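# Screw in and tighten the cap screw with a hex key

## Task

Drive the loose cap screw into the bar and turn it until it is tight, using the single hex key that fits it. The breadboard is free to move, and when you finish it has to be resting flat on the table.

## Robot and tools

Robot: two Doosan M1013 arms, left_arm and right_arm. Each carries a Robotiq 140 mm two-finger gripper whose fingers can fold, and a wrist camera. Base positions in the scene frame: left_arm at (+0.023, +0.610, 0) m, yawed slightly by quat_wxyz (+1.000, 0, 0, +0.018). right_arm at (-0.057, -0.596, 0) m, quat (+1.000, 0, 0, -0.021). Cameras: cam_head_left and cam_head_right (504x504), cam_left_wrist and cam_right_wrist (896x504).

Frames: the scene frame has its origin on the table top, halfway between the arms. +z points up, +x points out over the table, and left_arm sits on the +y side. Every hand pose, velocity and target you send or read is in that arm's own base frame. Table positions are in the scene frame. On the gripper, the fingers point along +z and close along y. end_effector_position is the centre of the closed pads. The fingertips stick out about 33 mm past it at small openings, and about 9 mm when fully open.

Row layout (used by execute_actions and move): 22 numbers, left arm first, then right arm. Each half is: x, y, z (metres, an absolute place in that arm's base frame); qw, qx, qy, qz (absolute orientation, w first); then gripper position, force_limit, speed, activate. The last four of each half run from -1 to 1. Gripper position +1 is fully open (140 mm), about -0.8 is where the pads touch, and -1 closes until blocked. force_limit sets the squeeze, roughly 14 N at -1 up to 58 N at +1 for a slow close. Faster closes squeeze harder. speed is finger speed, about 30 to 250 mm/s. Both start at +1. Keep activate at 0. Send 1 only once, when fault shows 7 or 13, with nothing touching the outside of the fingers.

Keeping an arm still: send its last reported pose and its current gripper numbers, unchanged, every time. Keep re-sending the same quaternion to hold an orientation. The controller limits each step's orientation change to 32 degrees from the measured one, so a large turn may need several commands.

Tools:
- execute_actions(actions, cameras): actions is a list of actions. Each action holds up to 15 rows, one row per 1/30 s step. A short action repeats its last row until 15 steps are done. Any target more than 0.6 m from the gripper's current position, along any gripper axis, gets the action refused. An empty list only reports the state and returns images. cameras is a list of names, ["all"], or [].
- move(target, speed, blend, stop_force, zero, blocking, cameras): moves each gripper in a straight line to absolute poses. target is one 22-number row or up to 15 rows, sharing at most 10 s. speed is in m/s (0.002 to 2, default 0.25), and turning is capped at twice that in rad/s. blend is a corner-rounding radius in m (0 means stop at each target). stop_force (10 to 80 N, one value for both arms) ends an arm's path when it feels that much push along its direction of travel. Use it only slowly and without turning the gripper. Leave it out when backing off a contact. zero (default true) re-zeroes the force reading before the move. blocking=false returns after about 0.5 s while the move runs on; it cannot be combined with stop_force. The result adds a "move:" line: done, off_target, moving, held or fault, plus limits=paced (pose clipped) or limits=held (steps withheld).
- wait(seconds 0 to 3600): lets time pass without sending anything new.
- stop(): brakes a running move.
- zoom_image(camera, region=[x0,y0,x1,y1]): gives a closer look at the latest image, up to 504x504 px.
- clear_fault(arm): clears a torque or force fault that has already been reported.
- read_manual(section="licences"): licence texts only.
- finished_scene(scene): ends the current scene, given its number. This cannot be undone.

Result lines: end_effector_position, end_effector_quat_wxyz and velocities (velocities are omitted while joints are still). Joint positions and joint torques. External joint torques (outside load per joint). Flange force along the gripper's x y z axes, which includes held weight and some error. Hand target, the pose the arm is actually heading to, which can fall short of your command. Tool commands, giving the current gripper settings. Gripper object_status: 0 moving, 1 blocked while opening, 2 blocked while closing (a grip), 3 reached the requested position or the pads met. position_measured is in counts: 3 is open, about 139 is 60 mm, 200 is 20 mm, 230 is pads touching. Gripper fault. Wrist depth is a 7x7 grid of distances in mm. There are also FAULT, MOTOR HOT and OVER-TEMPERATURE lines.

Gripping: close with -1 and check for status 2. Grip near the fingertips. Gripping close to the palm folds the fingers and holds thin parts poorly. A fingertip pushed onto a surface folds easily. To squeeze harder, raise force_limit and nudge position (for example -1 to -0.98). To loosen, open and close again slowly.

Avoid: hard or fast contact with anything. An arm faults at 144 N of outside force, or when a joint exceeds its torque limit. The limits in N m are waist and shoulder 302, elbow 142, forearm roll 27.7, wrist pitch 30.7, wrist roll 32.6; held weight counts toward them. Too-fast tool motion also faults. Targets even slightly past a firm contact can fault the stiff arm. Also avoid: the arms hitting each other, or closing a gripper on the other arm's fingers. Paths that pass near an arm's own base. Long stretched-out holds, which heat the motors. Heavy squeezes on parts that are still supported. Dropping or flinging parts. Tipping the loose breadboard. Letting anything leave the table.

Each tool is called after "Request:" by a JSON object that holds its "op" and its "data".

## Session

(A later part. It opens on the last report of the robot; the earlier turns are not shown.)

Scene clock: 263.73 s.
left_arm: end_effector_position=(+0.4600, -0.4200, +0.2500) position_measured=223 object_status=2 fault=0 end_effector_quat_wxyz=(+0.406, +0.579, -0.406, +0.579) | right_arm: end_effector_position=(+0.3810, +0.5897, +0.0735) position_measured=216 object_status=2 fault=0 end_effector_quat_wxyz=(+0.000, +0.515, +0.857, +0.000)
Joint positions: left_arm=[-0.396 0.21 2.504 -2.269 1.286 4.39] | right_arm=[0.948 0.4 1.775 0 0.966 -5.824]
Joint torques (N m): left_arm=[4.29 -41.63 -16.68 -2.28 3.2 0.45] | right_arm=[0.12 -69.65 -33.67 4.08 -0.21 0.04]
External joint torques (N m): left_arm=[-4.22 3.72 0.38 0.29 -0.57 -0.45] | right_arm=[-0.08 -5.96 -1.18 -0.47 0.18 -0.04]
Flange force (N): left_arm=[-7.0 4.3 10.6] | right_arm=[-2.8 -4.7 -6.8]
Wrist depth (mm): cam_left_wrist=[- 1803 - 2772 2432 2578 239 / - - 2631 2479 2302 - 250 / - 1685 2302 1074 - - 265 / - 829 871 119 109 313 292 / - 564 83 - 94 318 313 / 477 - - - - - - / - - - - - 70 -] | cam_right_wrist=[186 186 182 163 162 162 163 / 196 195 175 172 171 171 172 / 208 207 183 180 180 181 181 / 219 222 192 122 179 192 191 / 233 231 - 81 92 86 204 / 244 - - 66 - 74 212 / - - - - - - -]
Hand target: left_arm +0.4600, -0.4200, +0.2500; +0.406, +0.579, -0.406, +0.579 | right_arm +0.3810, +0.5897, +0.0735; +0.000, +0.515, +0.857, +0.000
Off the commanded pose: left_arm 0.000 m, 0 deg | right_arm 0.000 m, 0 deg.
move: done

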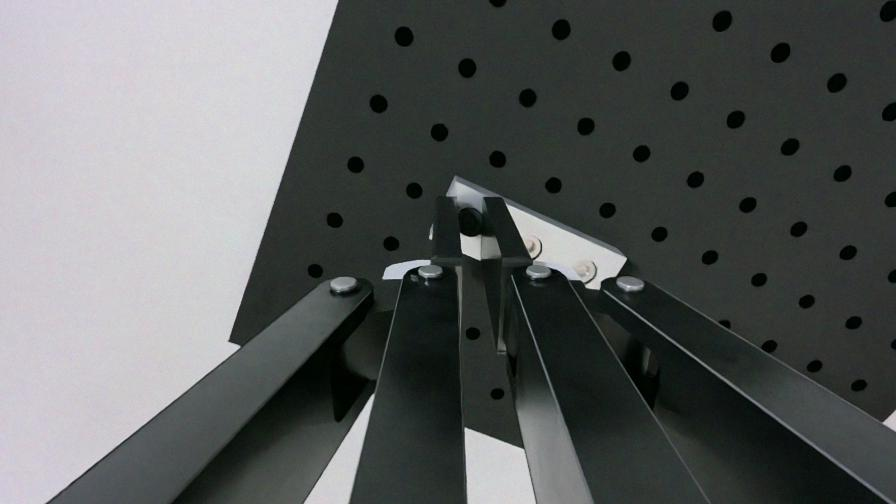

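Request:
{"op": "move", "data": {"target": [[0.46,-0.42,0.25,0.4056,0.5792,-0.4056,0.5792,-1,-0.1,-1,0, 0.381,0.5897,0.0735,0,0.5150,0.8572,0,-0.35,-1,-1,0],[0.46,-0.42,0.25,0.4056,0.5792,-0.4056,0.5792,-1,-0.1,-1,0, 0.381,0.5897,0.0736,0,0.5150,0.8572,0,-0.35,-1,-1,0],[0.46,-0.42,0.25,0.4056,0.5792,-0.4056,0.5792,-1,-0.1,-1,0, 0.381,0.5897,0.0736,0,-0.9703,-0.2419,0,-0.35,-1,-1,0],[0.46,-0.42,0.25,0.4056,0.5792,-0.4056,0.5792,-1,-0.1,-1,0, 0.381,0.5897,0.0735,0,-0.9703,-0.2419,0,-1,-1,-1,0]], "speed": [0.05,0.05,0.4,0.05], "cameras": ["cam_right_wrist"]}}

Request:
{"op": "zoom_image", "data": {"camera": "cam_right_wrist", "region": [410, 180, 530, 300]}}

Scene clock: 325.93 s.
left_arm: end_effector_position=(+0.4600, -0.4200, +0.2500) position_measured=223 object_status=2 fault=0 end_effector_quat_wxyz=(+0.406, +0.579, -0.406, +0.579) | right_arm: end_effector_position=(+0.3810, +0.5897, +0.0735) position_measured=216 object_status=2 fault=0 end_effector_quat_wxyz=(+0.000, +0.970, +0.242, +0.000)
Joint positions: left_arm=[-0.396 0.21 2.504 -2.269 1.286 4.39] | right_arm=[0.948 0.4 1.775 0 0.966 -4.253]
Joint torques (N m): left_arm=[4.36 -41.83 -16.6 -2.32 3.21 0.43] | right_arm=[-0.93 -69.59 -34.2 3.51 -0.5 -0.03]
External joint torques (N m): left_arm=[-4.41 3.95 0.21 0.31 -0.57 -0.43] | right_arm=[0.48 -6.33 -0.92 0.05 0.45 0.03]
Flange force (N): left_arm=[-7.6 4.2 11.3] | right_arm=[-5.9 2.4 -7.4]
Wrist depth (mm): cam_left_wrist=[- - - 3264 2455 2282 239 / 1296 1591 2365 2631 2833 - 250 / - 1210 - - - - 261 / - 877 - 113 - 349 278 / - - 83 - 94 333 287 / - - - - - - 474 / - - - - - 70 -] | cam_right_wrist=[165 162 162 163 163 164 166 / 174 170 171 170 171 172 196 / 180 180 181 172 182 181 208 / 217 191 191 122 188 195 221 / 231 229 - 81 92 86 237 / 242 - - 66 - 74 244 / - - - - - - -]
Hand target: left_arm +0.4600, -0.4200, +0.2500; +0.406, +0.579, -0.406, +0.579 | right_arm +0.3810, +0.5897, +0.0735; +0.000, +0.970, +0.242, +0.000
Off the commanded pose: left_arm 0.000 m, 0 deg | right_arm 0.000 m, 0 deg.
move: done

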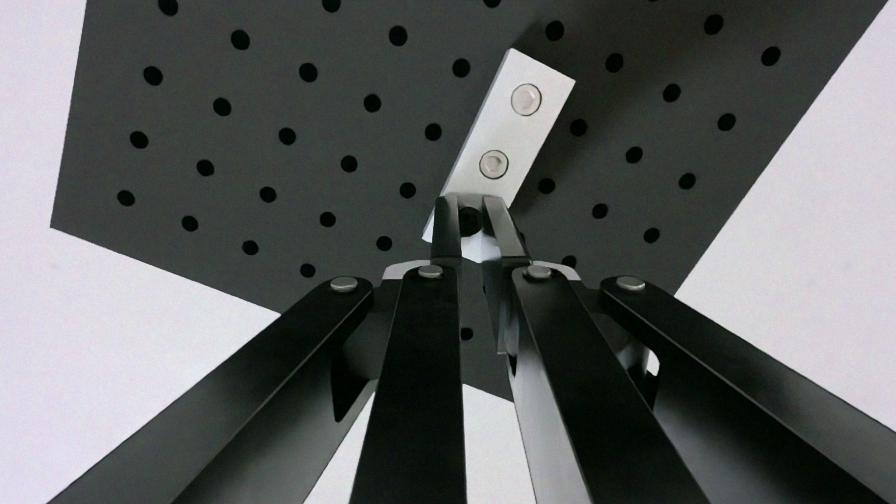

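Scaled by 4.200 from the camera's image (finer frame: 1280x720).

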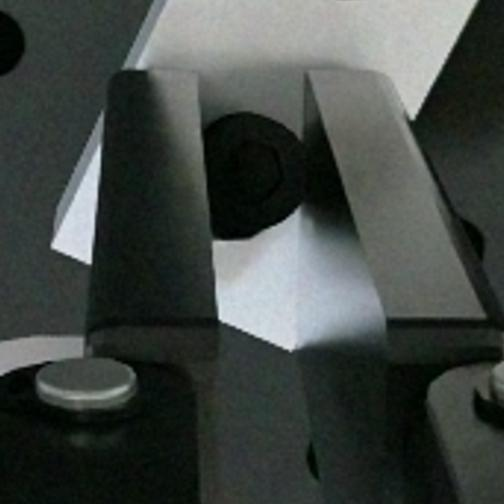

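Request:
{"op": "zoom_image", "data": {"camera": "cam_right_wrist", "region": [445, 195, 495, 245]}}

Request:
{"op": "zoom_image", "data": {"camera": "cam_left_wrist", "region": [700, 100, 896, 296]}}

Scaled by 10.080 from the camera's image (finer frame: 1280x720).

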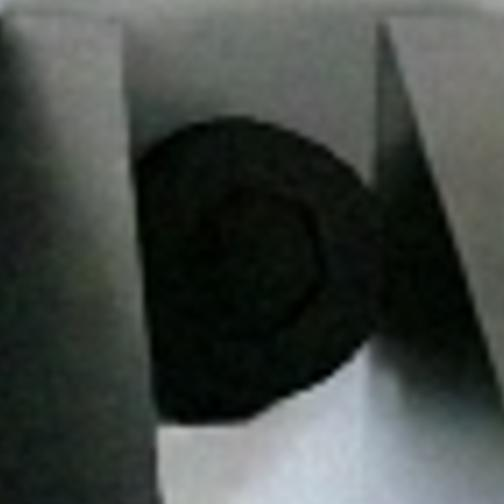

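This scene's latest camera images include none from cam_left_wrist. They are from: cam_right_wrist. cam_left_wrist's image comes with the result of a call that names it in "cameras".

Request:
{"op": "move", "data": {"target": [0.46,-0.42,0.25,0.4056,0.5792,-0.4056,0.5792,-1,-0.1,-1,0, 0.381,0.5897,0.115,0,-0.9703,-0.2419,0,-1,-1,-1,0], "speed": 0.05, "cameras": ["cam_right_wrist","cam_left_wrist"]}}

Request:
{"op": "zoom_image", "data": {"camera": "cam_right_wrist", "region": [410, 160, 530, 280]}}

Request:
{"op": "zoom_image", "data": {"camera": "cam_left_wrist", "region": [640, 150, 896, 406]}}

Scene clock: 340.80 s.
left_arm: end_effector_position=(+0.4600, -0.4200, +0.2500) position_measured=223 object_status=2 fault=0 end_effector_quat_wxyz=(+0.406, +0.579, -0.406, +0.579) | right_arm: end_effector_position=(+0.3810, +0.5897, +0.1150) position_measured=216 object_status=2 fault=0 end_effector_quat_wxyz=(+0.000, +0.970, +0.242, +0.000)
Joint positions: left_arm=[-0.396 0.21 2.504 -2.269 1.286 4.39] | right_arm=[0.948 0.363 1.742 0 1.037 -4.253]
Joint torques (N m): left_arm=[4.31 -41.6 -16.74 -2.33 3.19 0.42] | right_arm=[-0.08 -68.72 -36.3 4.05 -0.64 0]
External joint torques (N m): left_arm=[-4.17 3.67 0.37 0.32 -0.55 -0.42] | right_arm=[0.04 -4.42 -0.01 -0.35 0.59 0]
Flange force (N): left_arm=[-7.0 4.2 10.4] | right_arm=[-5.1 2.8 -4.7]
Wrist depth (mm): cam_left_wrist=[- - - 2528 - 2262 241 / - - 1803 2930 2604 1968 250 / 1258 - - 1246 1199 - 269 / 821 - 883 119 832 - 272 / 632 595 83 - 94 - 303 / - - - - - - - / - - - - - 70 -] | cam_right_wrist=[223 202 201 201 201 201 225 / 235 211 211 209 212 213 237 / 246 222 222 213 223 244 250 / 262 262 235 116 233 263 264 / 278 275 - 81 92 86 280 / 289 - - 66 - 74 291 / - - - - - - -]
Hand target: left_arm +0.4600, -0.4200, +0.2500; +0.406, +0.579, -0.406, +0.579 | right_arm +0.3810, +0.5897, +0.1150; +0.000, +0.970, +0.242, +0.000
Off the commanded pose: left_arm 0.000 m, 0 deg | right_arm 0.000 m, 0 deg.
move: done
Images, in order (width x height): cam_left_wrist 896x504, cam_right_wrist 896x504.

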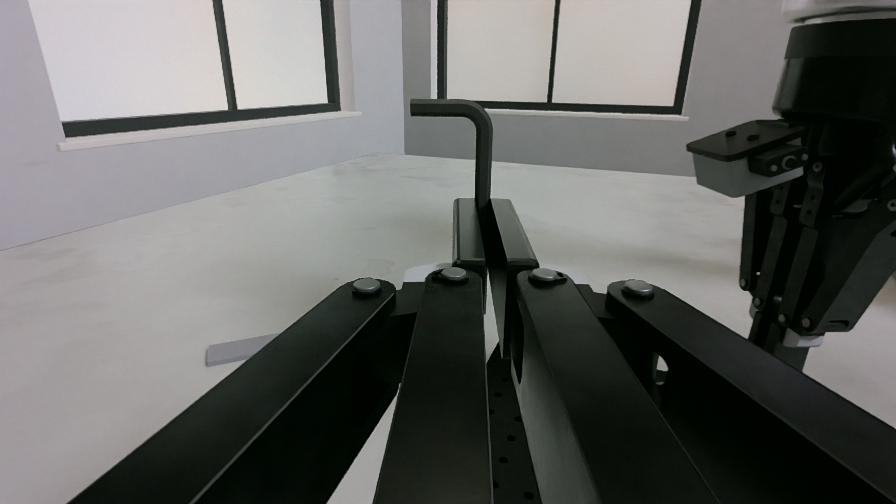

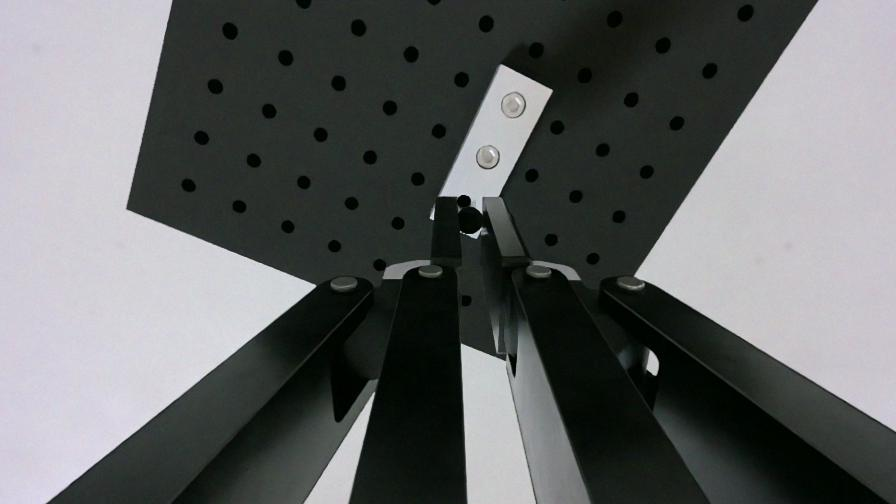

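Scaled by 4.200 from the camera's image (finer frame: 1280x720).

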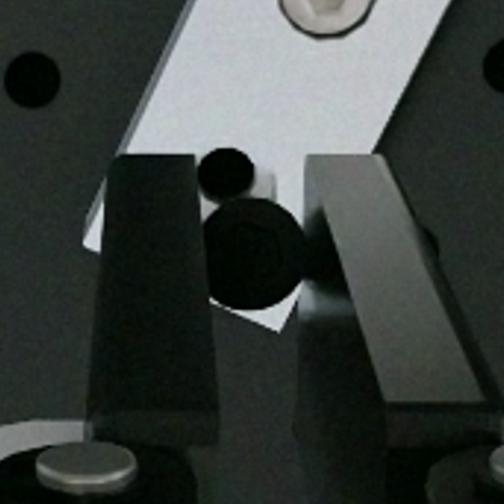

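Scaled by 1.969 from the camera's image (finer frame: 1280x720).

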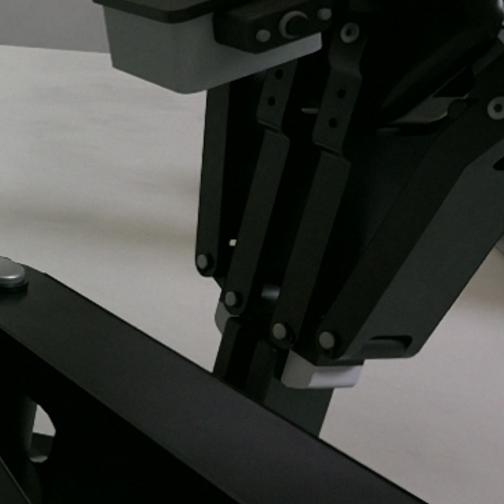

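Request:
{"op": "move", "data": {"target": [0.46,-0.42,0.25,0.4056,0.5792,-0.4056,0.5792,-1,-0.1,-1,0, 0.381,0.5897,0.0745,0,-0.9703,-0.2419,0,-1,-1,-1,0], "speed": 0.03, "stop_force": 10, "cameras": []}}

Request:
{"op": "move", "data": {"target": [0.46,-0.42,0.25,0.4056,0.5792,-0.4056,0.5792,-1,-0.1,-1,0, 0.3757,0.5869,0.0745,0,-0.9703,-0.2419,0,-1,-1,-1,0], "speed": 0.02, "cameras": ["cam_right_wrist"]}}

Request:
{"op": "zoom_image", "data": {"camera": "cam_right_wrist", "region": [410, 160, 530, 280]}}

Scene clock: 360.30 s.
left_arm: end_effector_position=(+0.4600, -0.4200, +0.2500) position_measured=223 object_status=2 fault=0 end_effector_quat_wxyz=(+0.406, +0.579, -0.406, +0.579) | right_arm: end_effector_position=(+0.3810, +0.5897, +0.0745) position_measured=216 object_status=2 fault=0 end_effector_quat_wxyz=(+0.000, +0.970, +0.242, +0.000)
Joint positions: left_arm=[-0.396 0.21 2.504 -2.269 1.286 4.39] | right_arm=[0.948 0.399 1.775 0 0.968 -4.253]
Joint torques (N m): left_arm=[4.43 -41.38 -16.66 -2.34 3.21 0.41] | right_arm=[-0.39 -70.19 -34.46 3.86 -0.45 -0.03]
External joint torques (N m): left_arm=[-4.5 3.52 0.37 0.35 -0.58 -0.41] | right_arm=[0.26 -5.46 -0.56 -0.3 0.4 0.03]
Flange force (N): left_arm=[-6.6 4.9 10.9] | right_arm=[-5.4 2.5 -6.2]
Wrist depth (mm): cam_left_wrist=[- - - 3069 2323 2204 239 / - - 2185 - 2479 2242 250 / - - 1283 1088 2302 - 262 / 816 - 941 119 - - 278 / 629 - 83 - 94 333 287 / - - - - - - - / - - - - - 70 -] | cam_right_wrist=[166 163 164 164 164 165 167 / 175 172 172 171 171 173 197 / 181 181 182 173 183 184 209 / 218 192 192 117 189 199 222 / 232 230 - 81 92 86 237 / 244 - - 66 - 74 245 / - - - - - - -]
Hand target: left_arm +0.4600, -0.4200, +0.2500; +0.406, +0.579, -0.406, +0.579 | right_arm +0.3810, +0.5897, +0.0745; +0.000, +0.970, +0.242, +0.000
Off the commanded pose: left_arm 0.000 m, 0 deg | right_arm 0.000 m, 0 deg.
move: done

Scene clock: 360.83 s.
left_arm: end_effector_position=(+0.4600, -0.4200, +0.2500) position_measured=223 object_status=2 fault=0 end_effector_quat_wxyz=(+0.406, +0.579, -0.406, +0.579) | right_arm: end_effector_position=(+0.3757, +0.5869, +0.0745) position_measured=216 object_status=2 fault=0 end_effector_quat_wxyz=(+0.000, +0.970, +0.242, +0.000)
Joint positions: left_arm=[-0.396 0.21 2.504 -2.269 1.286 4.39] | right_arm=[0.952 0.392 1.785 0 0.964 -4.249]
Joint torques (N m): left_arm=[4.22 -41.7 -16.68 -2.31 3.21 0.42] | right_arm=[0.12 -69.57 -34.51 3.9 -0.45 -0.05]
External joint torques (N m): left_arm=[-4.31 3.85 0.46 0.33 -0.58 -0.42] | right_arm=[0.01 -5.71 -0.56 -0.32 0.39 0.05]
Flange force (N): left_arm=[-7.4 4.4 10.7] | right_arm=[-5.6 3.0 -6.5]
Wrist depth (mm): cam_left_wrist=[- 1350 - 2528 2553 1829 244 / - - - - 2553 - 251 / - - - - 1482 1264 265 / - 892 793 113 962 357 282 / - - 83 - 94 341 297 / - - - - - - 469 / - - - - - 70 -] | cam_right_wrist=[166 163 164 163 163 165 165 / 173 172 172 170 171 173 197 / 180 181 181 178 183 184 209 / 218 192 193 122 189 196 222 / 231 229 - 81 92 86 236 / 241 - - 65 - 74 66 / - - - - - - -]
Hand target: left_arm +0.4600, -0.4200, +0.2500; +0.406, +0.579, -0.406, +0.579 | right_arm +0.3757, +0.5869, +0.0745; +0.000, +0.970, +0.242, +0.000
Off the commanded pose: left_arm 0.000 m, 0 deg | right_arm 0.000 m, 0 deg.
move: done

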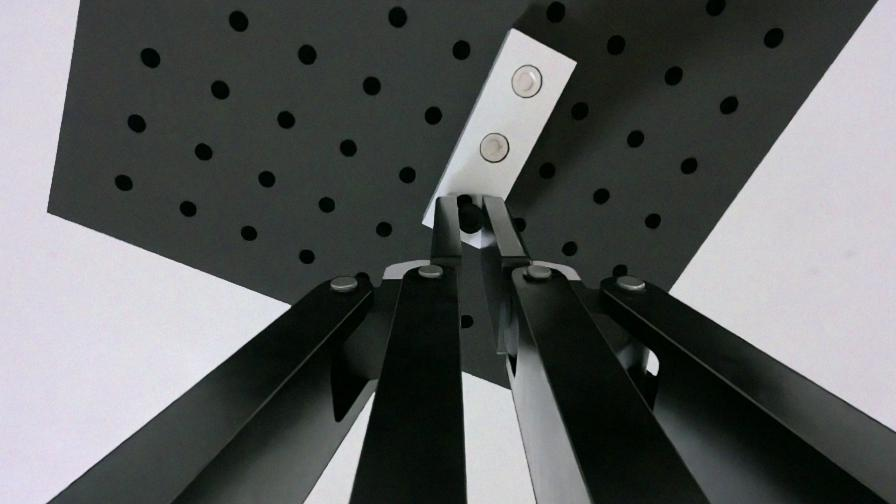

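Scaled by 4.200 from the camera's image (finer frame: 1280x720).

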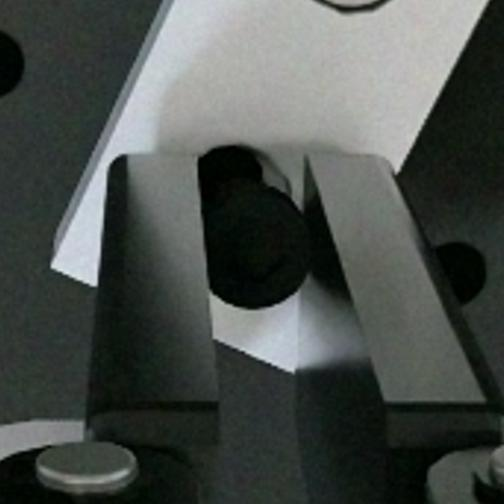

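Request:
{"op": "move", "data": {"target": [0.46,-0.42,0.25,0.4056,0.5792,-0.4056,0.5792,-1,-0.1,-1,0, 0.3722,0.5850,0.0740,0,-0.9703,-0.2419,0,-1,-1,-1,0], "speed": 0.02, "cameras": ["cam_right_wrist"]}}

Request:
{"op": "zoom_image", "data": {"camera": "cam_right_wrist", "region": [410, 160, 530, 280]}}

Scene clock: 365.60 s.
left_arm: end_effector_position=(+0.4600, -0.4200, +0.2500) position_measured=223 object_status=2 fault=0 end_effector_quat_wxyz=(+0.406, +0.579, -0.406, +0.579) | right_arm: end_effector_position=(+0.3722, +0.5850, +0.0740) position_measured=216 object_status=2 fault=0 end_effector_quat_wxyz=(+0.000, +0.970, +0.242, +0.000)
Joint positions: left_arm=[-0.396 0.21 2.504 -2.269 1.286 4.39] | right_arm=[0.954 0.387 1.793 0 0.961 -4.247]
Joint torques (N m): left_arm=[4.27 -41.8 -16.62 -2.32 3.24 0.43] | right_arm=[-0.15 -67.16 -33.16 3.85 -0.35 -0.05]
External joint torques (N m): left_arm=[-4.25 3.91 0.3 0.32 -0.6 -0.43] | right_arm=[-0.01 -7.16 -1.72 -0.3 0.3 0.05]
Flange force (N): left_arm=[-7.4 4.0 10.8] | right_arm=[-5.2 2.9 -8.6]
Wrist depth (mm): cam_left_wrist=[- - - 2553 2432 2046 242 / - 1417 - 2553 2410 - 251 / - - - - - - 265 / - - 840 114 119 362 287 / - - 83 - 94 - 298 / - - - - - - - / - - - - - 70 -] | cam_right_wrist=[163 163 164 162 161 164 167 / 173 171 172 170 171 173 197 / 181 181 181 172 183 183 209 / 217 192 192 122 190 216 221 / 231 229 - 81 92 86 235 / 244 - - 65 - 74 66 / - - - - - - -]
Hand target: left_arm +0.4600, -0.4200, +0.2500; +0.406, +0.579, -0.406, +0.579 | right_arm +0.3722, +0.5850, +0.0740; +0.000, +0.970, +0.242, +0.000
Off the commanded pose: left_arm 0.000 m, 0 deg | right_arm 0.000 m, 0 deg.
move: done

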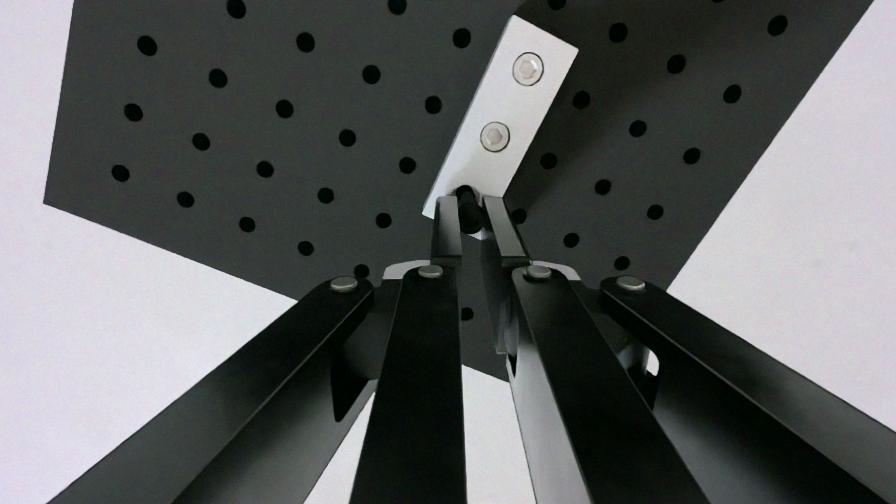

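Scaled by 4.200 from the camera's image (finer frame: 1280x720).

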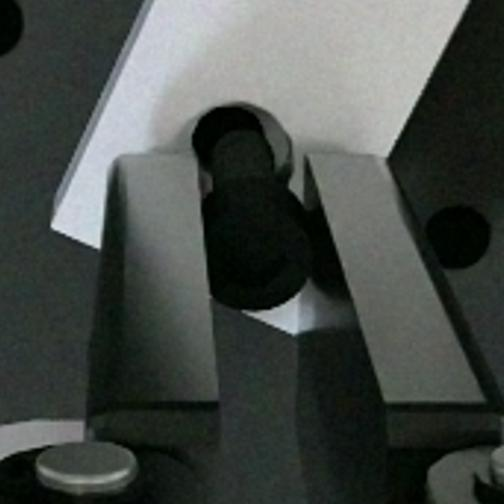

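Request:
{"op": "move", "data": {"target": [0.46,-0.42,0.25,0.4056,0.5792,-0.4056,0.5792,-1,-0.1,-1,0, 0.3797,0.5890,0.0742,0,-0.9703,-0.2419,0,-1,-1,-1,0], "speed": 0.02, "cameras": ["cam_right_wrist"]}}

Request:
{"op": "zoom_image", "data": {"camera": "cam_right_wrist", "region": [430, 170, 510, 250]}}

Scene clock: 376.40 s.
left_arm: end_effector_position=(+0.4600, -0.4200, +0.2500) position_measured=223 object_status=2 fault=0 end_effector_quat_wxyz=(+0.406, +0.579, -0.406, +0.579) | right_arm: end_effector_position=(+0.3797, +0.5890, +0.0742) position_measured=216 object_status=2 fault=0 end_effector_quat_wxyz=(+0.000, +0.970, +0.242, +0.000)
Joint positions: left_arm=[-0.396 0.21 2.504 -2.269 1.286 4.39] | right_arm=[0.949 0.397 1.778 0 0.967 -4.252]
Joint torques (N m): left_arm=[4.23 -41.64 -16.67 -2.31 3.19 0.43] | right_arm=[-0.1 -70.67 -34.72 3.84 -0.82 0.04]
External joint torques (N m): left_arm=[-4.22 3.76 0.4 0.31 -0.55 -0.43] | right_arm=[-0.25 -4.78 -0.18 -0.29 0.77 -0.04]
Flange force (N): left_arm=[-7.2 4.2 10.5] | right_arm=[-4.7 3.1 -5.9]
Wrist depth (mm): cam_left_wrist=[- 1499 - 2772 2410 2432 239 / - - - 2604 2387 2282 250 / 1309 - - - 1035 - 261 / - 824 837 114 845 349 277 / - - 83 - 94 333 286 / 486 - - - - - - / - - - - - 70 -] | cam_right_wrist=[182 163 164 164 164 165 167 / 175 172 172 171 171 174 196 / 183 181 181 172 182 182 207 / 218 191 191 122 189 197 222 / 231 230 - 81 92 86 236 / 243 - - 65 - 74 244 / - - - - - - -]
Hand target: left_arm +0.4600, -0.4200, +0.2500; +0.406, +0.579, -0.406, +0.579 | right_arm +0.3797, +0.5890, +0.0742; +0.000, +0.970, +0.242, +0.000
Off the commanded pose: left_arm 0.000 m, 0 deg | right_arm 0.000 m, 0 deg.
move: done

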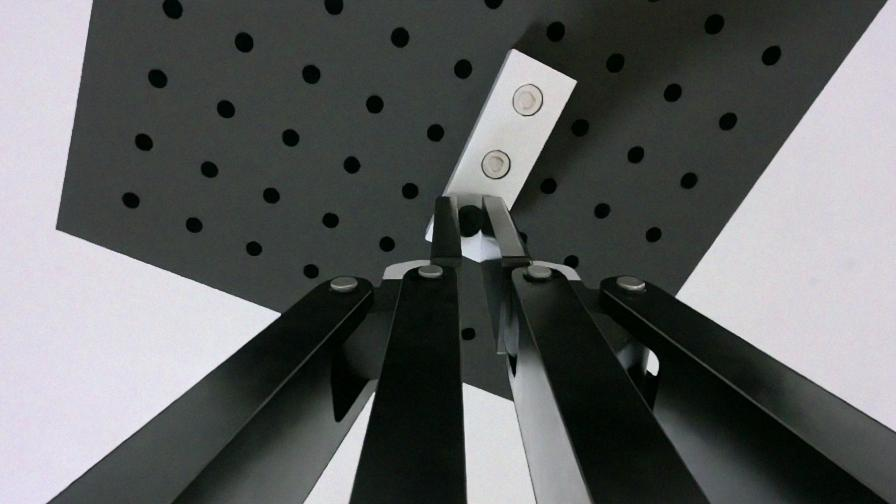

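Scaled by 6.300 from the camera's image (finer frame: 1280x720).

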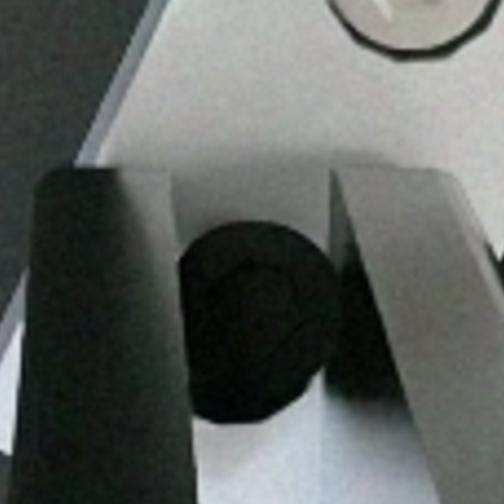

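Request:
{"op": "move", "data": {"target": [0.46,-0.42,0.25,0.4056,0.5792,-0.4056,0.5792,-1,-0.1,-1,0, 0.3736,0.5857,0.0742,0,-0.9703,-0.2419,0,-1,-1,-1,0], "speed": 0.02, "cameras": ["cam_right_wrist"]}}

Request:
{"op": "zoom_image", "data": {"camera": "cam_right_wrist", "region": [430, 170, 510, 250]}}

Scene clock: 385.47 s.
left_arm: end_effector_position=(+0.4600, -0.4200, +0.2500) position_measured=223 object_status=2 fault=0 end_effector_quat_wxyz=(+0.406, +0.579, -0.406, +0.579) | right_arm: end_effector_position=(+0.3736, +0.5857, +0.0742) position_measured=216 object_status=2 fault=0 end_effector_quat_wxyz=(+0.000, +0.970, +0.242, +0.000)
Joint positions: left_arm=[-0.396 0.21 2.504 -2.269 1.286 4.39] | right_arm=[0.953 0.389 1.79 0 0.962 -4.248]
Joint torques (N m): left_arm=[4.06 -41.54 -16.75 -2.32 3.23 0.42] | right_arm=[-0.34 -68.69 -34.21 3.82 -0.42 0.01]
External joint torques (N m): left_arm=[-3.93 3.6 0.47 0.32 -0.6 -0.42] | right_arm=[-0.03 -5.64 -0.72 -0.27 0.36 -0.01]
Flange force (N): left_arm=[-6.8 3.9 9.8] | right_arm=[-5.1 3.0 -6.5]
Wrist depth (mm): cam_left_wrist=[- - 1953 2503 2387 2014 243 / - - - 2323 2578 - 251 / - 1572 1490 - - - 266 / - - - 113 - - 286 / - - 83 - 94 362 297 / - - - - - - - / - - - - - 70 -] | cam_right_wrist=[165 163 163 163 162 164 167 / 173 171 171 170 171 173 196 / 180 181 182 177 182 183 209 / 218 191 192 122 189 215 221 / 231 229 - 81 92 86 236 / 243 - - 66 - 74 245 / - - - - - - -]
Hand target: left_arm +0.4600, -0.4200, +0.2500; +0.406, +0.579, -0.406, +0.579 | right_arm +0.3736, +0.5857, +0.0742; +0.000, +0.970, +0.242, +0.000
Off the commanded pose: left_arm 0.000 m, 0 deg | right_arm 0.000 m, 0 deg.
move: done

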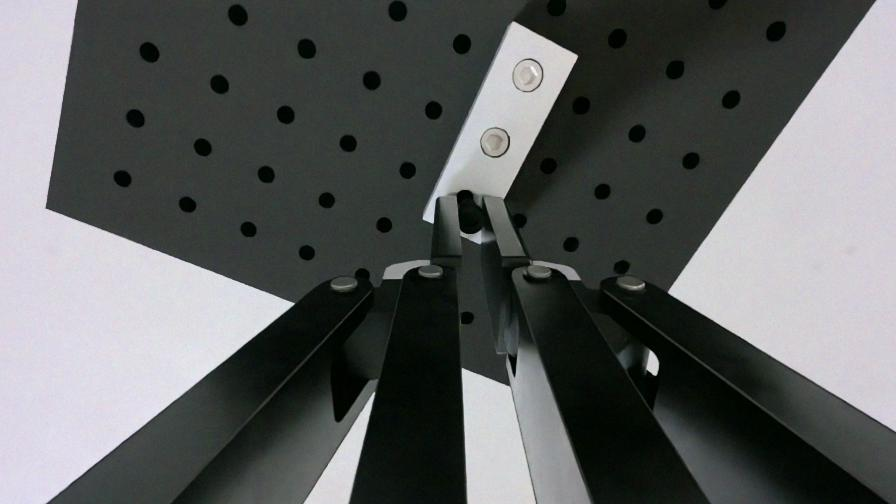

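Scaled by 6.300 from the camera's image (finer frame: 1280x720).

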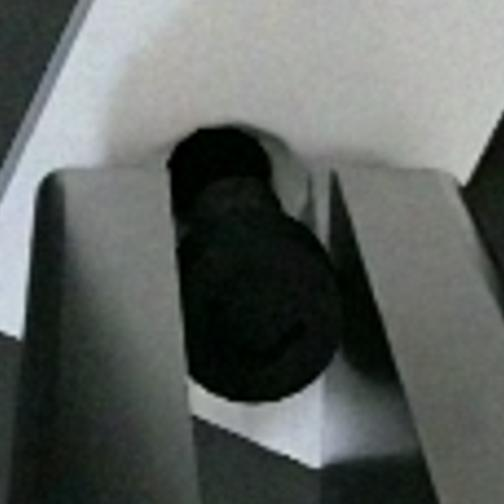

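Request:
{"op": "move", "data": {"target": [[0.46,-0.42,0.25,0.4056,0.5792,-0.4056,0.5792,-1,-0.1,-1,0, 0.3736,0.5857,0.0750,0,-0.9703,-0.2419,0,-1,-1,-1,0],[0.46,-0.42,0.25,0.4056,0.5792,-0.4056,0.5792,-1,-0.1,-1,0, 0.3751,0.5878,0.0750,0,-0.9703,-0.2419,0,-1,-1,-1,0]], "speed": 0.02, "cameras": ["cam_right_wrist"]}}

Request:
{"op": "zoom_image", "data": {"camera": "cam_right_wrist", "region": [430, 170, 510, 250]}}

Request:
{"op": "move", "data": {"target": [0.46,-0.42,0.25,0.4056,0.5792,-0.4056,0.5792,-1,-0.1,-1,0, 0.3751,0.5878,0.0725,0,-0.9703,-0.2419,0,-1,-1,-1,0], "speed": 0.008, "stop_force": 10, "cameras": ["cam_right_wrist"]}}

Request:
{"op": "zoom_image", "data": {"camera": "cam_right_wrist", "region": [430, 170, 510, 250]}}

Scene clock: 407.83 s.
left_arm: end_effector_position=(+0.4600, -0.4200, +0.2500) position_measured=223 object_status=2 fault=0 end_effector_quat_wxyz=(+0.406, +0.579, -0.406, +0.579) | right_arm: end_effector_position=(+0.3751, +0.5878, +0.0751) position_measured=216 object_status=2 fault=0 end_effector_quat_wxyz=(+0.000, +0.970, +0.242, +0.000)
Joint positions: left_arm=[-0.396 0.21 2.504 -2.269 1.286 4.39] | right_arm=[0.953 0.392 1.784 0 0.966 -4.248]
Joint torques (N m): left_arm=[4.33 -41.54 -16.62 -2.33 3.22 0.43] | right_arm=[-0.01 -69.07 -34.3 3.85 -0.69 -0.01]
External joint torques (N m): left_arm=[-4.31 3.65 0.37 0.33 -0.58 -0.43] | right_arm=[0 -6.1 -0.77 -0.27 0.63 0.01]
Flange force (N): left_arm=[-6.8 4.4 10.6] | right_arm=[-5.5 3.1 -7.4]
Wrist depth (mm): cam_left_wrist=[- 2046 2262 2772 2262 2242 243 / - - - 2432 2578 - 249 / - - 1228 1194 - - 264 / - 821 832 119 119 774 283 / - 624 83 - 94 358 294 / - - - - - - - / - - - - - 70 -] | cam_right_wrist=[167 164 165 165 163 165 168 / 176 173 173 171 172 174 197 / 182 182 182 174 183 184 209 / 218 192 193 122 190 199 223 / 233 230 - 81 92 86 237 / 244 - - 65 - 74 245 / - - - - - - -]
Hand target: left_arm +0.4600, -0.4200, +0.2500; +0.406, +0.579, -0.406, +0.579 | right_arm +0.3751, +0.5878, +0.0750; +0.000, +0.970, +0.242, +0.000
Off the commanded pose: left_arm 0.000 m, 0 deg | right_arm 0.000 m, 0 deg.
move: done

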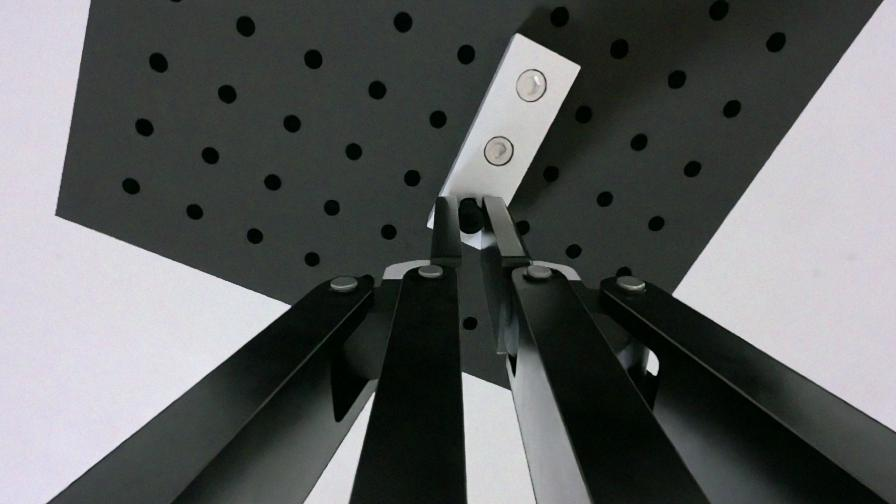

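Scaled by 6.300 from the camera's image (finer frame: 1280x720).

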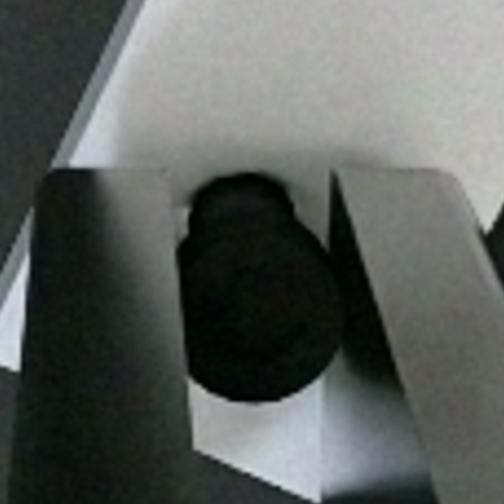

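Scene clock: 408.90 s.
left_arm: end_effector_position=(+0.4600, -0.4200, +0.2500) position_measured=223 object_status=2 fault=0 end_effector_quat_wxyz=(+0.406, +0.579, -0.406, +0.579) | right_arm: end_effector_position=(+0.3751, +0.5878, +0.0725) position_measured=216 object_status=2 fault=0 end_effector_quat_wxyz=(+0.000, +0.970, +0.242, +0.000)
Joint positions: left_arm=[-0.396 0.21 2.504 -2.269 1.286 4.39] | right_arm=[0.953 0.394 1.786 0 0.961 -4.248]
Joint torques (N m): left_arm=[4.24 -41.59 -16.65 -2.33 3.23 0.43] | right_arm=[-0.6 -69.85 -34.2 3.85 -0.59 0.01]
External joint torques (N m): left_arm=[-4.28 3.74 0.41 0.34 -0.6 -0.43] | right_arm=[0.47 -5.34 -0.73 -0.29 0.53 -0.01]
Flange force (N): left_arm=[-7.1 4.4 10.6] | right_arm=[-5.0 2.0 -6.5]
Wrist depth (mm): cam_left_wrist=[- - - 2149 2455 - 243 / - - - 2578 2185 2553 252 / - - 1270 - - 1448 263 / - 816 832 113 120 784 284 / - 589 83 - 94 348 295 / - - - - - - - / - - - - - 70 -] | cam_right_wrist=[164 161 162 162 161 162 166 / 172 169 170 169 169 172 195 / 180 180 180 171 181 181 208 / 217 190 190 122 187 194 220 / 230 227 - 81 92 81 234 / 240 - - 65 - 74 243 / - - - - - - -]
Hand target: left_arm +0.4600, -0.4200, +0.2500; +0.406, +0.579, -0.406, +0.579 | right_arm +0.3751, +0.5878, +0.0725; +0.000, +0.970, +0.242, +0.000
Off the commanded pose: left_arm 0.000 m, 0 deg | right_arm 0.000 m, 0 deg.
move: done

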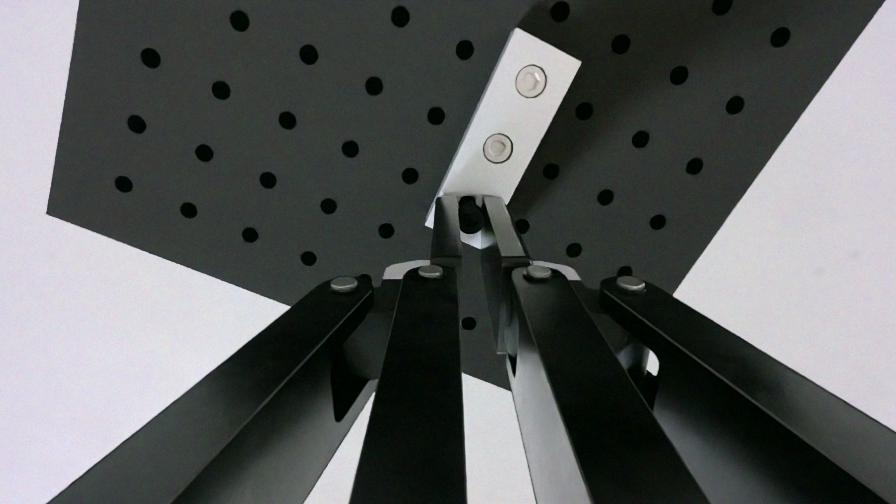

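Scaled by 6.300 from the camera's image (finer frame: 1280x720).

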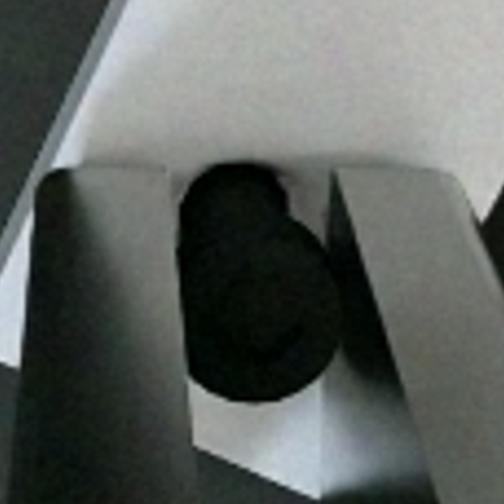

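Request:
{"op": "move", "data": {"target": [0.46,-0.42,0.25,0.4056,0.5792,-0.4056,0.5792,-1,-0.1,-1,0, 0.3751,0.5878,0.0713,0,-0.9703,-0.2419,0,-1,-1,-1,0], "speed": 0.008, "stop_force": 10, "cameras": []}}

Scene clock: 413.07 s.
left_arm: end_effector_position=(+0.4600, -0.4200, +0.2500) position_measured=223 object_status=2 fault=0 end_effector_quat_wxyz=(+0.406, +0.579, -0.406, +0.579) | right_arm: end_effector_position=(+0.3751, +0.5878, +0.0713) position_measured=216 object_status=2 fault=0 end_effector_quat_wxyz=(+0.000, +0.970, +0.242, +0.000)
Joint positions: left_arm=[-0.396 0.21 2.504 -2.269 1.286 4.39] | right_arm=[0.953 0.395 1.787 0 0.959 -4.248]
Joint torques (N m): left_arm=[4.07 -41.86 -16.61 -2.3 3.22 0.44] | right_arm=[0.56 -70.17 -34.43 3.94 -0.54 -0.05]
External joint torques (N m): left_arm=[-3.99 3.94 0.28 0.3 -0.59 -0.44] | right_arm=[-0.84 -4.22 -0.14 -0.42 0.5 0.05]
Flange force (N): left_arm=[-7.5 3.5 10.3] | right_arm=[-3.9 3.5 -4.9]
Wrist depth (mm): cam_left_wrist=[- 1663 - 2578 2455 2204 244 / 1240 - - 2578 2503 - 252 / 1386 - 1276 1222 - - 263 / 735 - 905 119 - - 283 / 666 - 83 - 94 339 281 / - - - - - - - / - - - - - 70 -] | cam_right_wrist=[162 161 161 161 159 162 163 / 170 169 169 168 169 170 194 / 178 178 179 169 179 180 206 / 215 189 189 122 186 196 219 / 228 226 - 81 92 86 232 / 240 - - 65 - 74 243 / - - - - - - -]
Hand target: left_arm +0.4600, -0.4200, +0.2500; +0.406, +0.579, -0.406, +0.579 | right_arm +0.3751, +0.5878, +0.0713; +0.000, +0.970, +0.242, +0.000
Off the commanded pose: left_arm 0.000 m, 0 deg | right_arm 0.000 m, 0 deg.
move: done

Request:
{"op": "move", "data": {"target": [[0.46,-0.42,0.25,0.4056,0.5792,-0.4056,0.5792,-1,-0.1,-1,0, 0.3751,0.5878,0.0713,0,-0.9703,-0.2419,0,-0.4,-1,-1,0],[0.46,-0.42,0.25,0.4056,0.5792,-0.4056,0.5792,-1,-0.1,-1,0, 0.3751,0.5878,0.0740,0,-0.9703,-0.2419,0,-0.4,-1,-1,0]], "speed": 0.02, "cameras": ["cam_right_wrist"]}}

Request:
{"op": "zoom_image", "data": {"camera": "cam_right_wrist", "region": [430, 170, 510, 250]}}

Scene clock: 419.97 s.
left_arm: end_effector_position=(+0.4600, -0.4200, +0.2500) position_measured=223 object_status=2 fault=0 end_effector_quat_wxyz=(+0.406, +0.579, -0.406, +0.579) | right_arm: end_effector_position=(+0.3751, +0.5878, +0.0739) position_measured=179 object_status=3 fault=0 end_effector_quat_wxyz=(+0.000, +0.970, +0.242, +0.000)
Joint positions: left_arm=[-0.396 0.21 2.504 -2.269 1.286 4.39] | right_arm=[0.953 0.393 1.785 0 0.964 -4.248]
Joint torques (N m): left_arm=[4.3 -41.6 -16.77 -2.29 3.18 0.43] | right_arm=[-0.24 -69.5 -34.65 3.85 -0.66 0.06]
External joint torques (N m): left_arm=[-4.21 3.69 0.48 0.29 -0.55 -0.43] | right_arm=[0.24 -4.87 -0.19 -0.3 0.6 -0.06]
Flange force (N): left_arm=[-7.1 4.5 10.4] | right_arm=[-5.2 2.6 -5.7]
Wrist depth (mm): cam_left_wrist=[- 1582 - 2930 2365 2223 244 / - 1417 1983 2686 2528 - 250 / - - - 1252 2658 1048 263 / 724 752 862 114 - 848 280 / 629 623 83 - 94 340 290 / - - - - - - 282 / - - - - - 70 -] | cam_right_wrist=[166 163 163 163 162 164 166 / 175 171 171 170 170 173 196 / 180 181 181 172 182 182 209 / 217 191 188 178 154 195 220 / 231 81 86 204 93 87 231 / - 66 69 245 - 74 67 / - 68 - 267 - - -]
Hand target: left_arm +0.4600, -0.4200, +0.2500; +0.406, +0.579, -0.406, +0.579 | right_arm +0.3751, +0.5878, +0.0740; +0.000, +0.970, +0.242, +0.000
Off the commanded pose: left_arm 0.000 m, 0 deg | right_arm 0.000 m, 0 deg.
move: done

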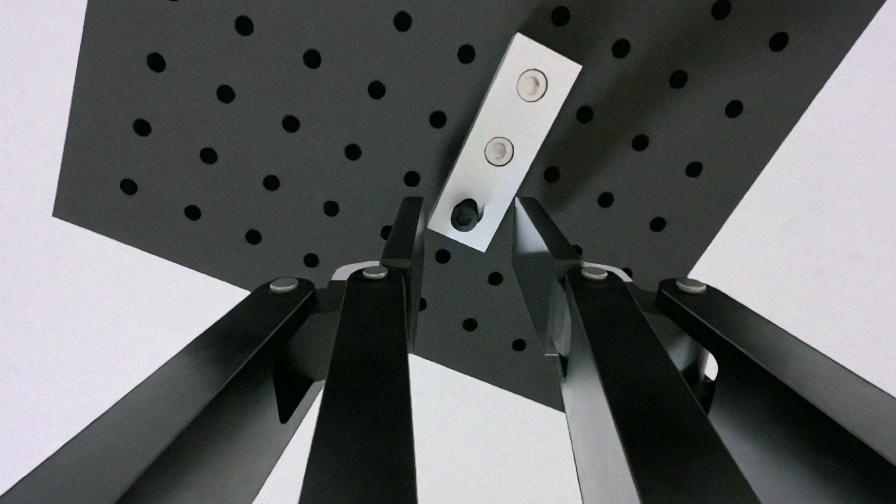

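Scaled by 6.300 from the camera's image (finer frame: 1280x720).

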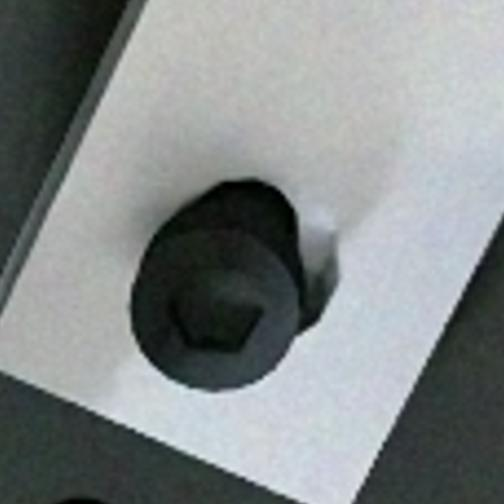

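Request:
{"op": "move", "data": {"target": [[0.46,-0.42,0.25,0.4056,0.5792,-0.4056,0.5792,-1,-0.1,-1,0, 0.3803,0.5901,0.0950,0,-1,0,0,-0.3,-1,-1,0],[0.46,-0.42,0.25,0.4056,0.5792,-0.4056,0.5792,-1,-0.1,-1,0, 0.3803,0.5901,0.0740,0,-1,0,0,-0.3,-1,-1,0],[0.46,-0.42,0.25,0.4056,0.5792,-0.4056,0.5792,-1,-0.1,-1,0, 0.3803,0.5901,0.0740,0,-1,0,0,-1,-1,-1,0]], "speed": 0.1, "cameras": ["cam_right_wrist"]}}

Request:
{"op": "zoom_image", "data": {"camera": "cam_right_wrist", "region": [430, 170, 510, 250]}}

Scene clock: 433.80 s.
left_arm: end_effector_position=(+0.4600, -0.4200, +0.2500) position_measured=223 object_status=2 fault=0 end_effector_quat_wxyz=(+0.406, +0.579, -0.406, +0.579) | right_arm: end_effector_position=(+0.3803, +0.5901, +0.0740) position_measured=216 object_status=2 fault=0 end_effector_quat_wxyz=(+0.000, +1.000, +0.000, +0.000)
Joint positions: left_arm=[-0.396 0.21 2.504 -2.269 1.286 4.39] | right_arm=[0.949 0.399 1.775 0 0.967 -3.763]
Joint torques (N m): left_arm=[4.25 -41.56 -16.58 -2.32 3.24 0.47] | right_arm=[-0.49 -69.71 -34.12 3.63 -0.34 0]
External joint torques (N m): left_arm=[-4.13 3.62 0.22 0.31 -0.61 -0.47] | right_arm=[0.66 -6.73 -1.04 -0.06 0.3 0]
Flange force (N): left_arm=[-6.6 3.9 10.5] | right_arm=[-4.4 5.1 -7.6]
Wrist depth (mm): cam_left_wrist=[- 1632 1855 2455 2387 2503 237 / 1161 - 2131 - 2686 - 250 / - - 1371 1276 1302 - 258 / - - 832 119 905 761 269 / - - 83 - 94 360 281 / - - - - - - - / - - - - - 70 -] | cam_right_wrist=[163 163 163 162 164 167 188 / 172 171 172 165 173 174 198 / 184 181 181 172 183 187 209 / 215 191 189 122 189 216 222 / 231 201 - 81 92 87 235 / 241 - - 65 - 74 245 / - - - - - - -]
Hand target: left_arm +0.4600, -0.4200, +0.2500; +0.406, +0.579, -0.406, +0.579 | right_arm +0.3803, +0.5901, +0.0740; +0.000, +1.000, +0.000, +0.000
Off the commanded pose: left_arm 0.000 m, 0 deg | right_arm 0.000 m, 0 deg.
move: done

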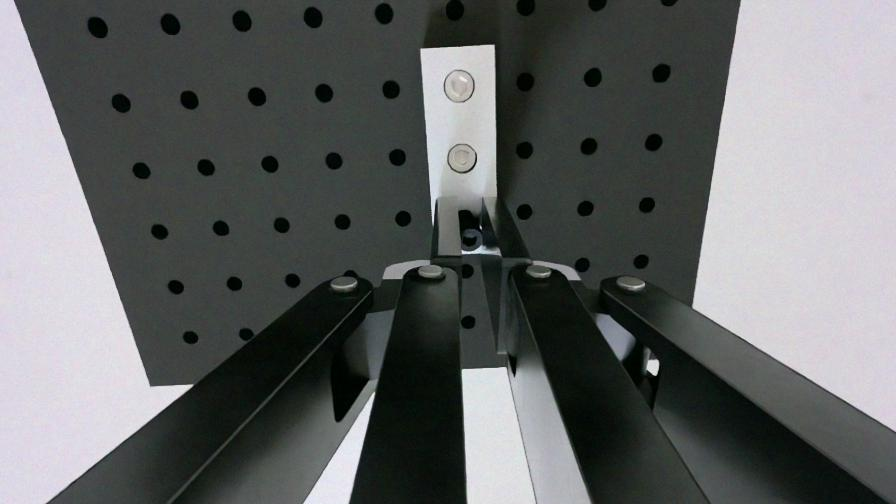

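Scaled by 6.300 from the camera's image (finer frame: 1280x720).

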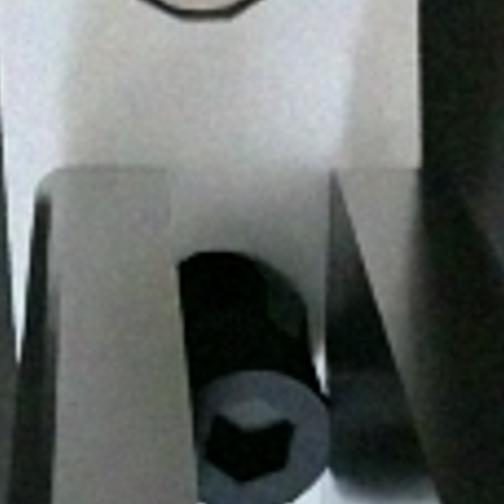

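Request:
{"op": "move", "data": {"target": [0.46,-0.42,0.25,0.4056,0.5792,-0.4056,0.5792,-1,-0.1,-1,0, 0.3816,0.5901,0.0738,0,-1,0,0,-1,-1,-1,0], "speed": 0.02}}

Request:
{"op": "move", "data": {"target": [0.46,-0.42,0.25,0.4056,0.5792,-0.4056,0.5792,-1,-0.1,-1,0, 0.3816,0.5901,0.0722,0,-1,0,0,-1,-1,-1,0], "speed": 0.005, "stop_force": 10, "cameras": ["cam_right_wrist"]}}

Request:
{"op": "zoom_image", "data": {"camera": "cam_right_wrist", "region": [430, 190, 510, 270]}}

Scene clock: 441.90 s.
left_arm: end_effector_position=(+0.4600, -0.4200, +0.2500) position_measured=223 object_status=2 fault=0 end_effector_quat_wxyz=(+0.406, +0.579, -0.406, +0.579) | right_arm: end_effector_position=(+0.3816, +0.5901, +0.0738) position_measured=216 object_status=2 fault=0 end_effector_quat_wxyz=(+0.000, +1.000, +0.000, +0.000)
Joint positions: left_arm=[-0.396 0.21 2.504 -2.269 1.286 4.39] | right_arm=[0.948 0.4 1.774 0 0.967 -3.765]
Joint torques (N m): left_arm=[4.1 -41.63 -16.71 -2.34 3.21 0.47] | right_arm=[-1.28 -69.25 -33.07 3.45 -0.2 0.07]
External joint torques (N m): left_arm=[-4.03 3.72 0.36 0.34 -0.57 -0.48] | right_arm=[1.15 -6.64 -1.97 0.11 0.16 -0.07]
Flange force (N): left_arm=[-6.9 3.8 10.1] | right_arm=[-3.9 3.1 -8.0]
Wrist depth (mm): cam_left_wrist=[- - - 2455 2432 2604 240 / - - - 2503 2344 - 250 / 1296 1790 1379 1315 - 1234 258 / 788 - 914 119 - 892 268 / 637 - 83 - 94 - 288 / - - - - - - 494 / - - - - - 70 -] | cam_right_wrist=[162 163 163 162 164 166 188 / 172 172 172 165 172 175 198 / 184 180 181 174 182 187 209 / 214 191 191 122 189 215 221 / 230 201 - 81 92 86 235 / 242 - - 65 - 74 244 / - - - - - - -]
Hand target: left_arm +0.4600, -0.4200, +0.2500; +0.406, +0.579, -0.406, +0.579 | right_arm +0.3816, +0.5901, +0.0738; +0.000, +1.000, +0.000, +0.000
Off the commanded pose: left_arm 0.000 m, 0 deg | right_arm 0.000 m, 0 deg.
move: done

Scene clock: 442.97 s.
left_arm: end_effector_position=(+0.4600, -0.4200, +0.2500) position_measured=223 object_status=2 fault=0 end_effector_quat_wxyz=(+0.406, +0.579, -0.406, +0.579) | right_arm: end_effector_position=(+0.3816, +0.5901, +0.0722) position_measured=216 object_status=2 fault=0 end_effector_quat_wxyz=(+0.000, +1.000, +0.000, +0.000)
Joint positions: left_arm=[-0.396 0.21 2.504 -2.269 1.286 4.39] | right_arm=[0.948 0.402 1.775 0 0.965 -3.765]
Joint torques (N m): left_arm=[4.18 -41.62 -16.83 -2.35 3.22 0.45] | right_arm=[-0.95 -67.7 -32.43 3.47 -0.19 -0.03]
External joint torques (N m): left_arm=[-4.1 3.7 0.47 0.34 -0.59 -0.45] | right_arm=[0.74 -8.67 -2.65 0.09 0.16 0.04]
Flange force (N): left_arm=[-7.0 4.1 10.1] | right_arm=[-4.2 4.5 -10.4]
Wrist depth (mm): cam_left_wrist=[- - - 3183 2387 1939 239 / - 1572 2302 2528 2772 2223 250 / - - - - - 2897 259 / 791 735 - 113 125 - 268 / 621 635 83 - 94 - 284 / - - - - - - - / - - - - - 70 -] | cam_right_wrist=[161 161 161 160 163 164 188 / 169 169 170 163 171 173 197 / 181 179 180 171 180 185 207 / 212 189 190 122 187 196 220 / 229 199 - 81 92 87 234 / 240 - - 66 - 74 243 / - - - - - - -]
Hand target: left_arm +0.4600, -0.4200, +0.2500; +0.406, +0.579, -0.406, +0.579 | right_arm +0.3816, +0.5901, +0.0722; +0.000, +1.000, +0.000, +0.000
Off the commanded pose: left_arm 0.000 m, 0 deg | right_arm 0.000 m, 0 deg.
move: done

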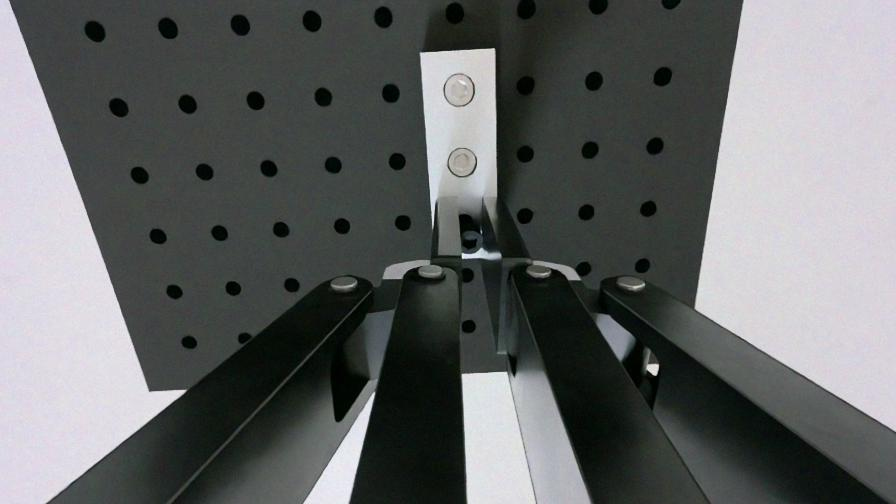

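Scaled by 6.300 from the camera's image (finer frame: 1280x720).

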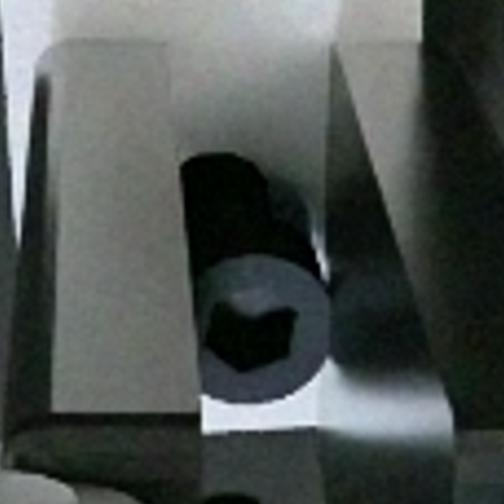

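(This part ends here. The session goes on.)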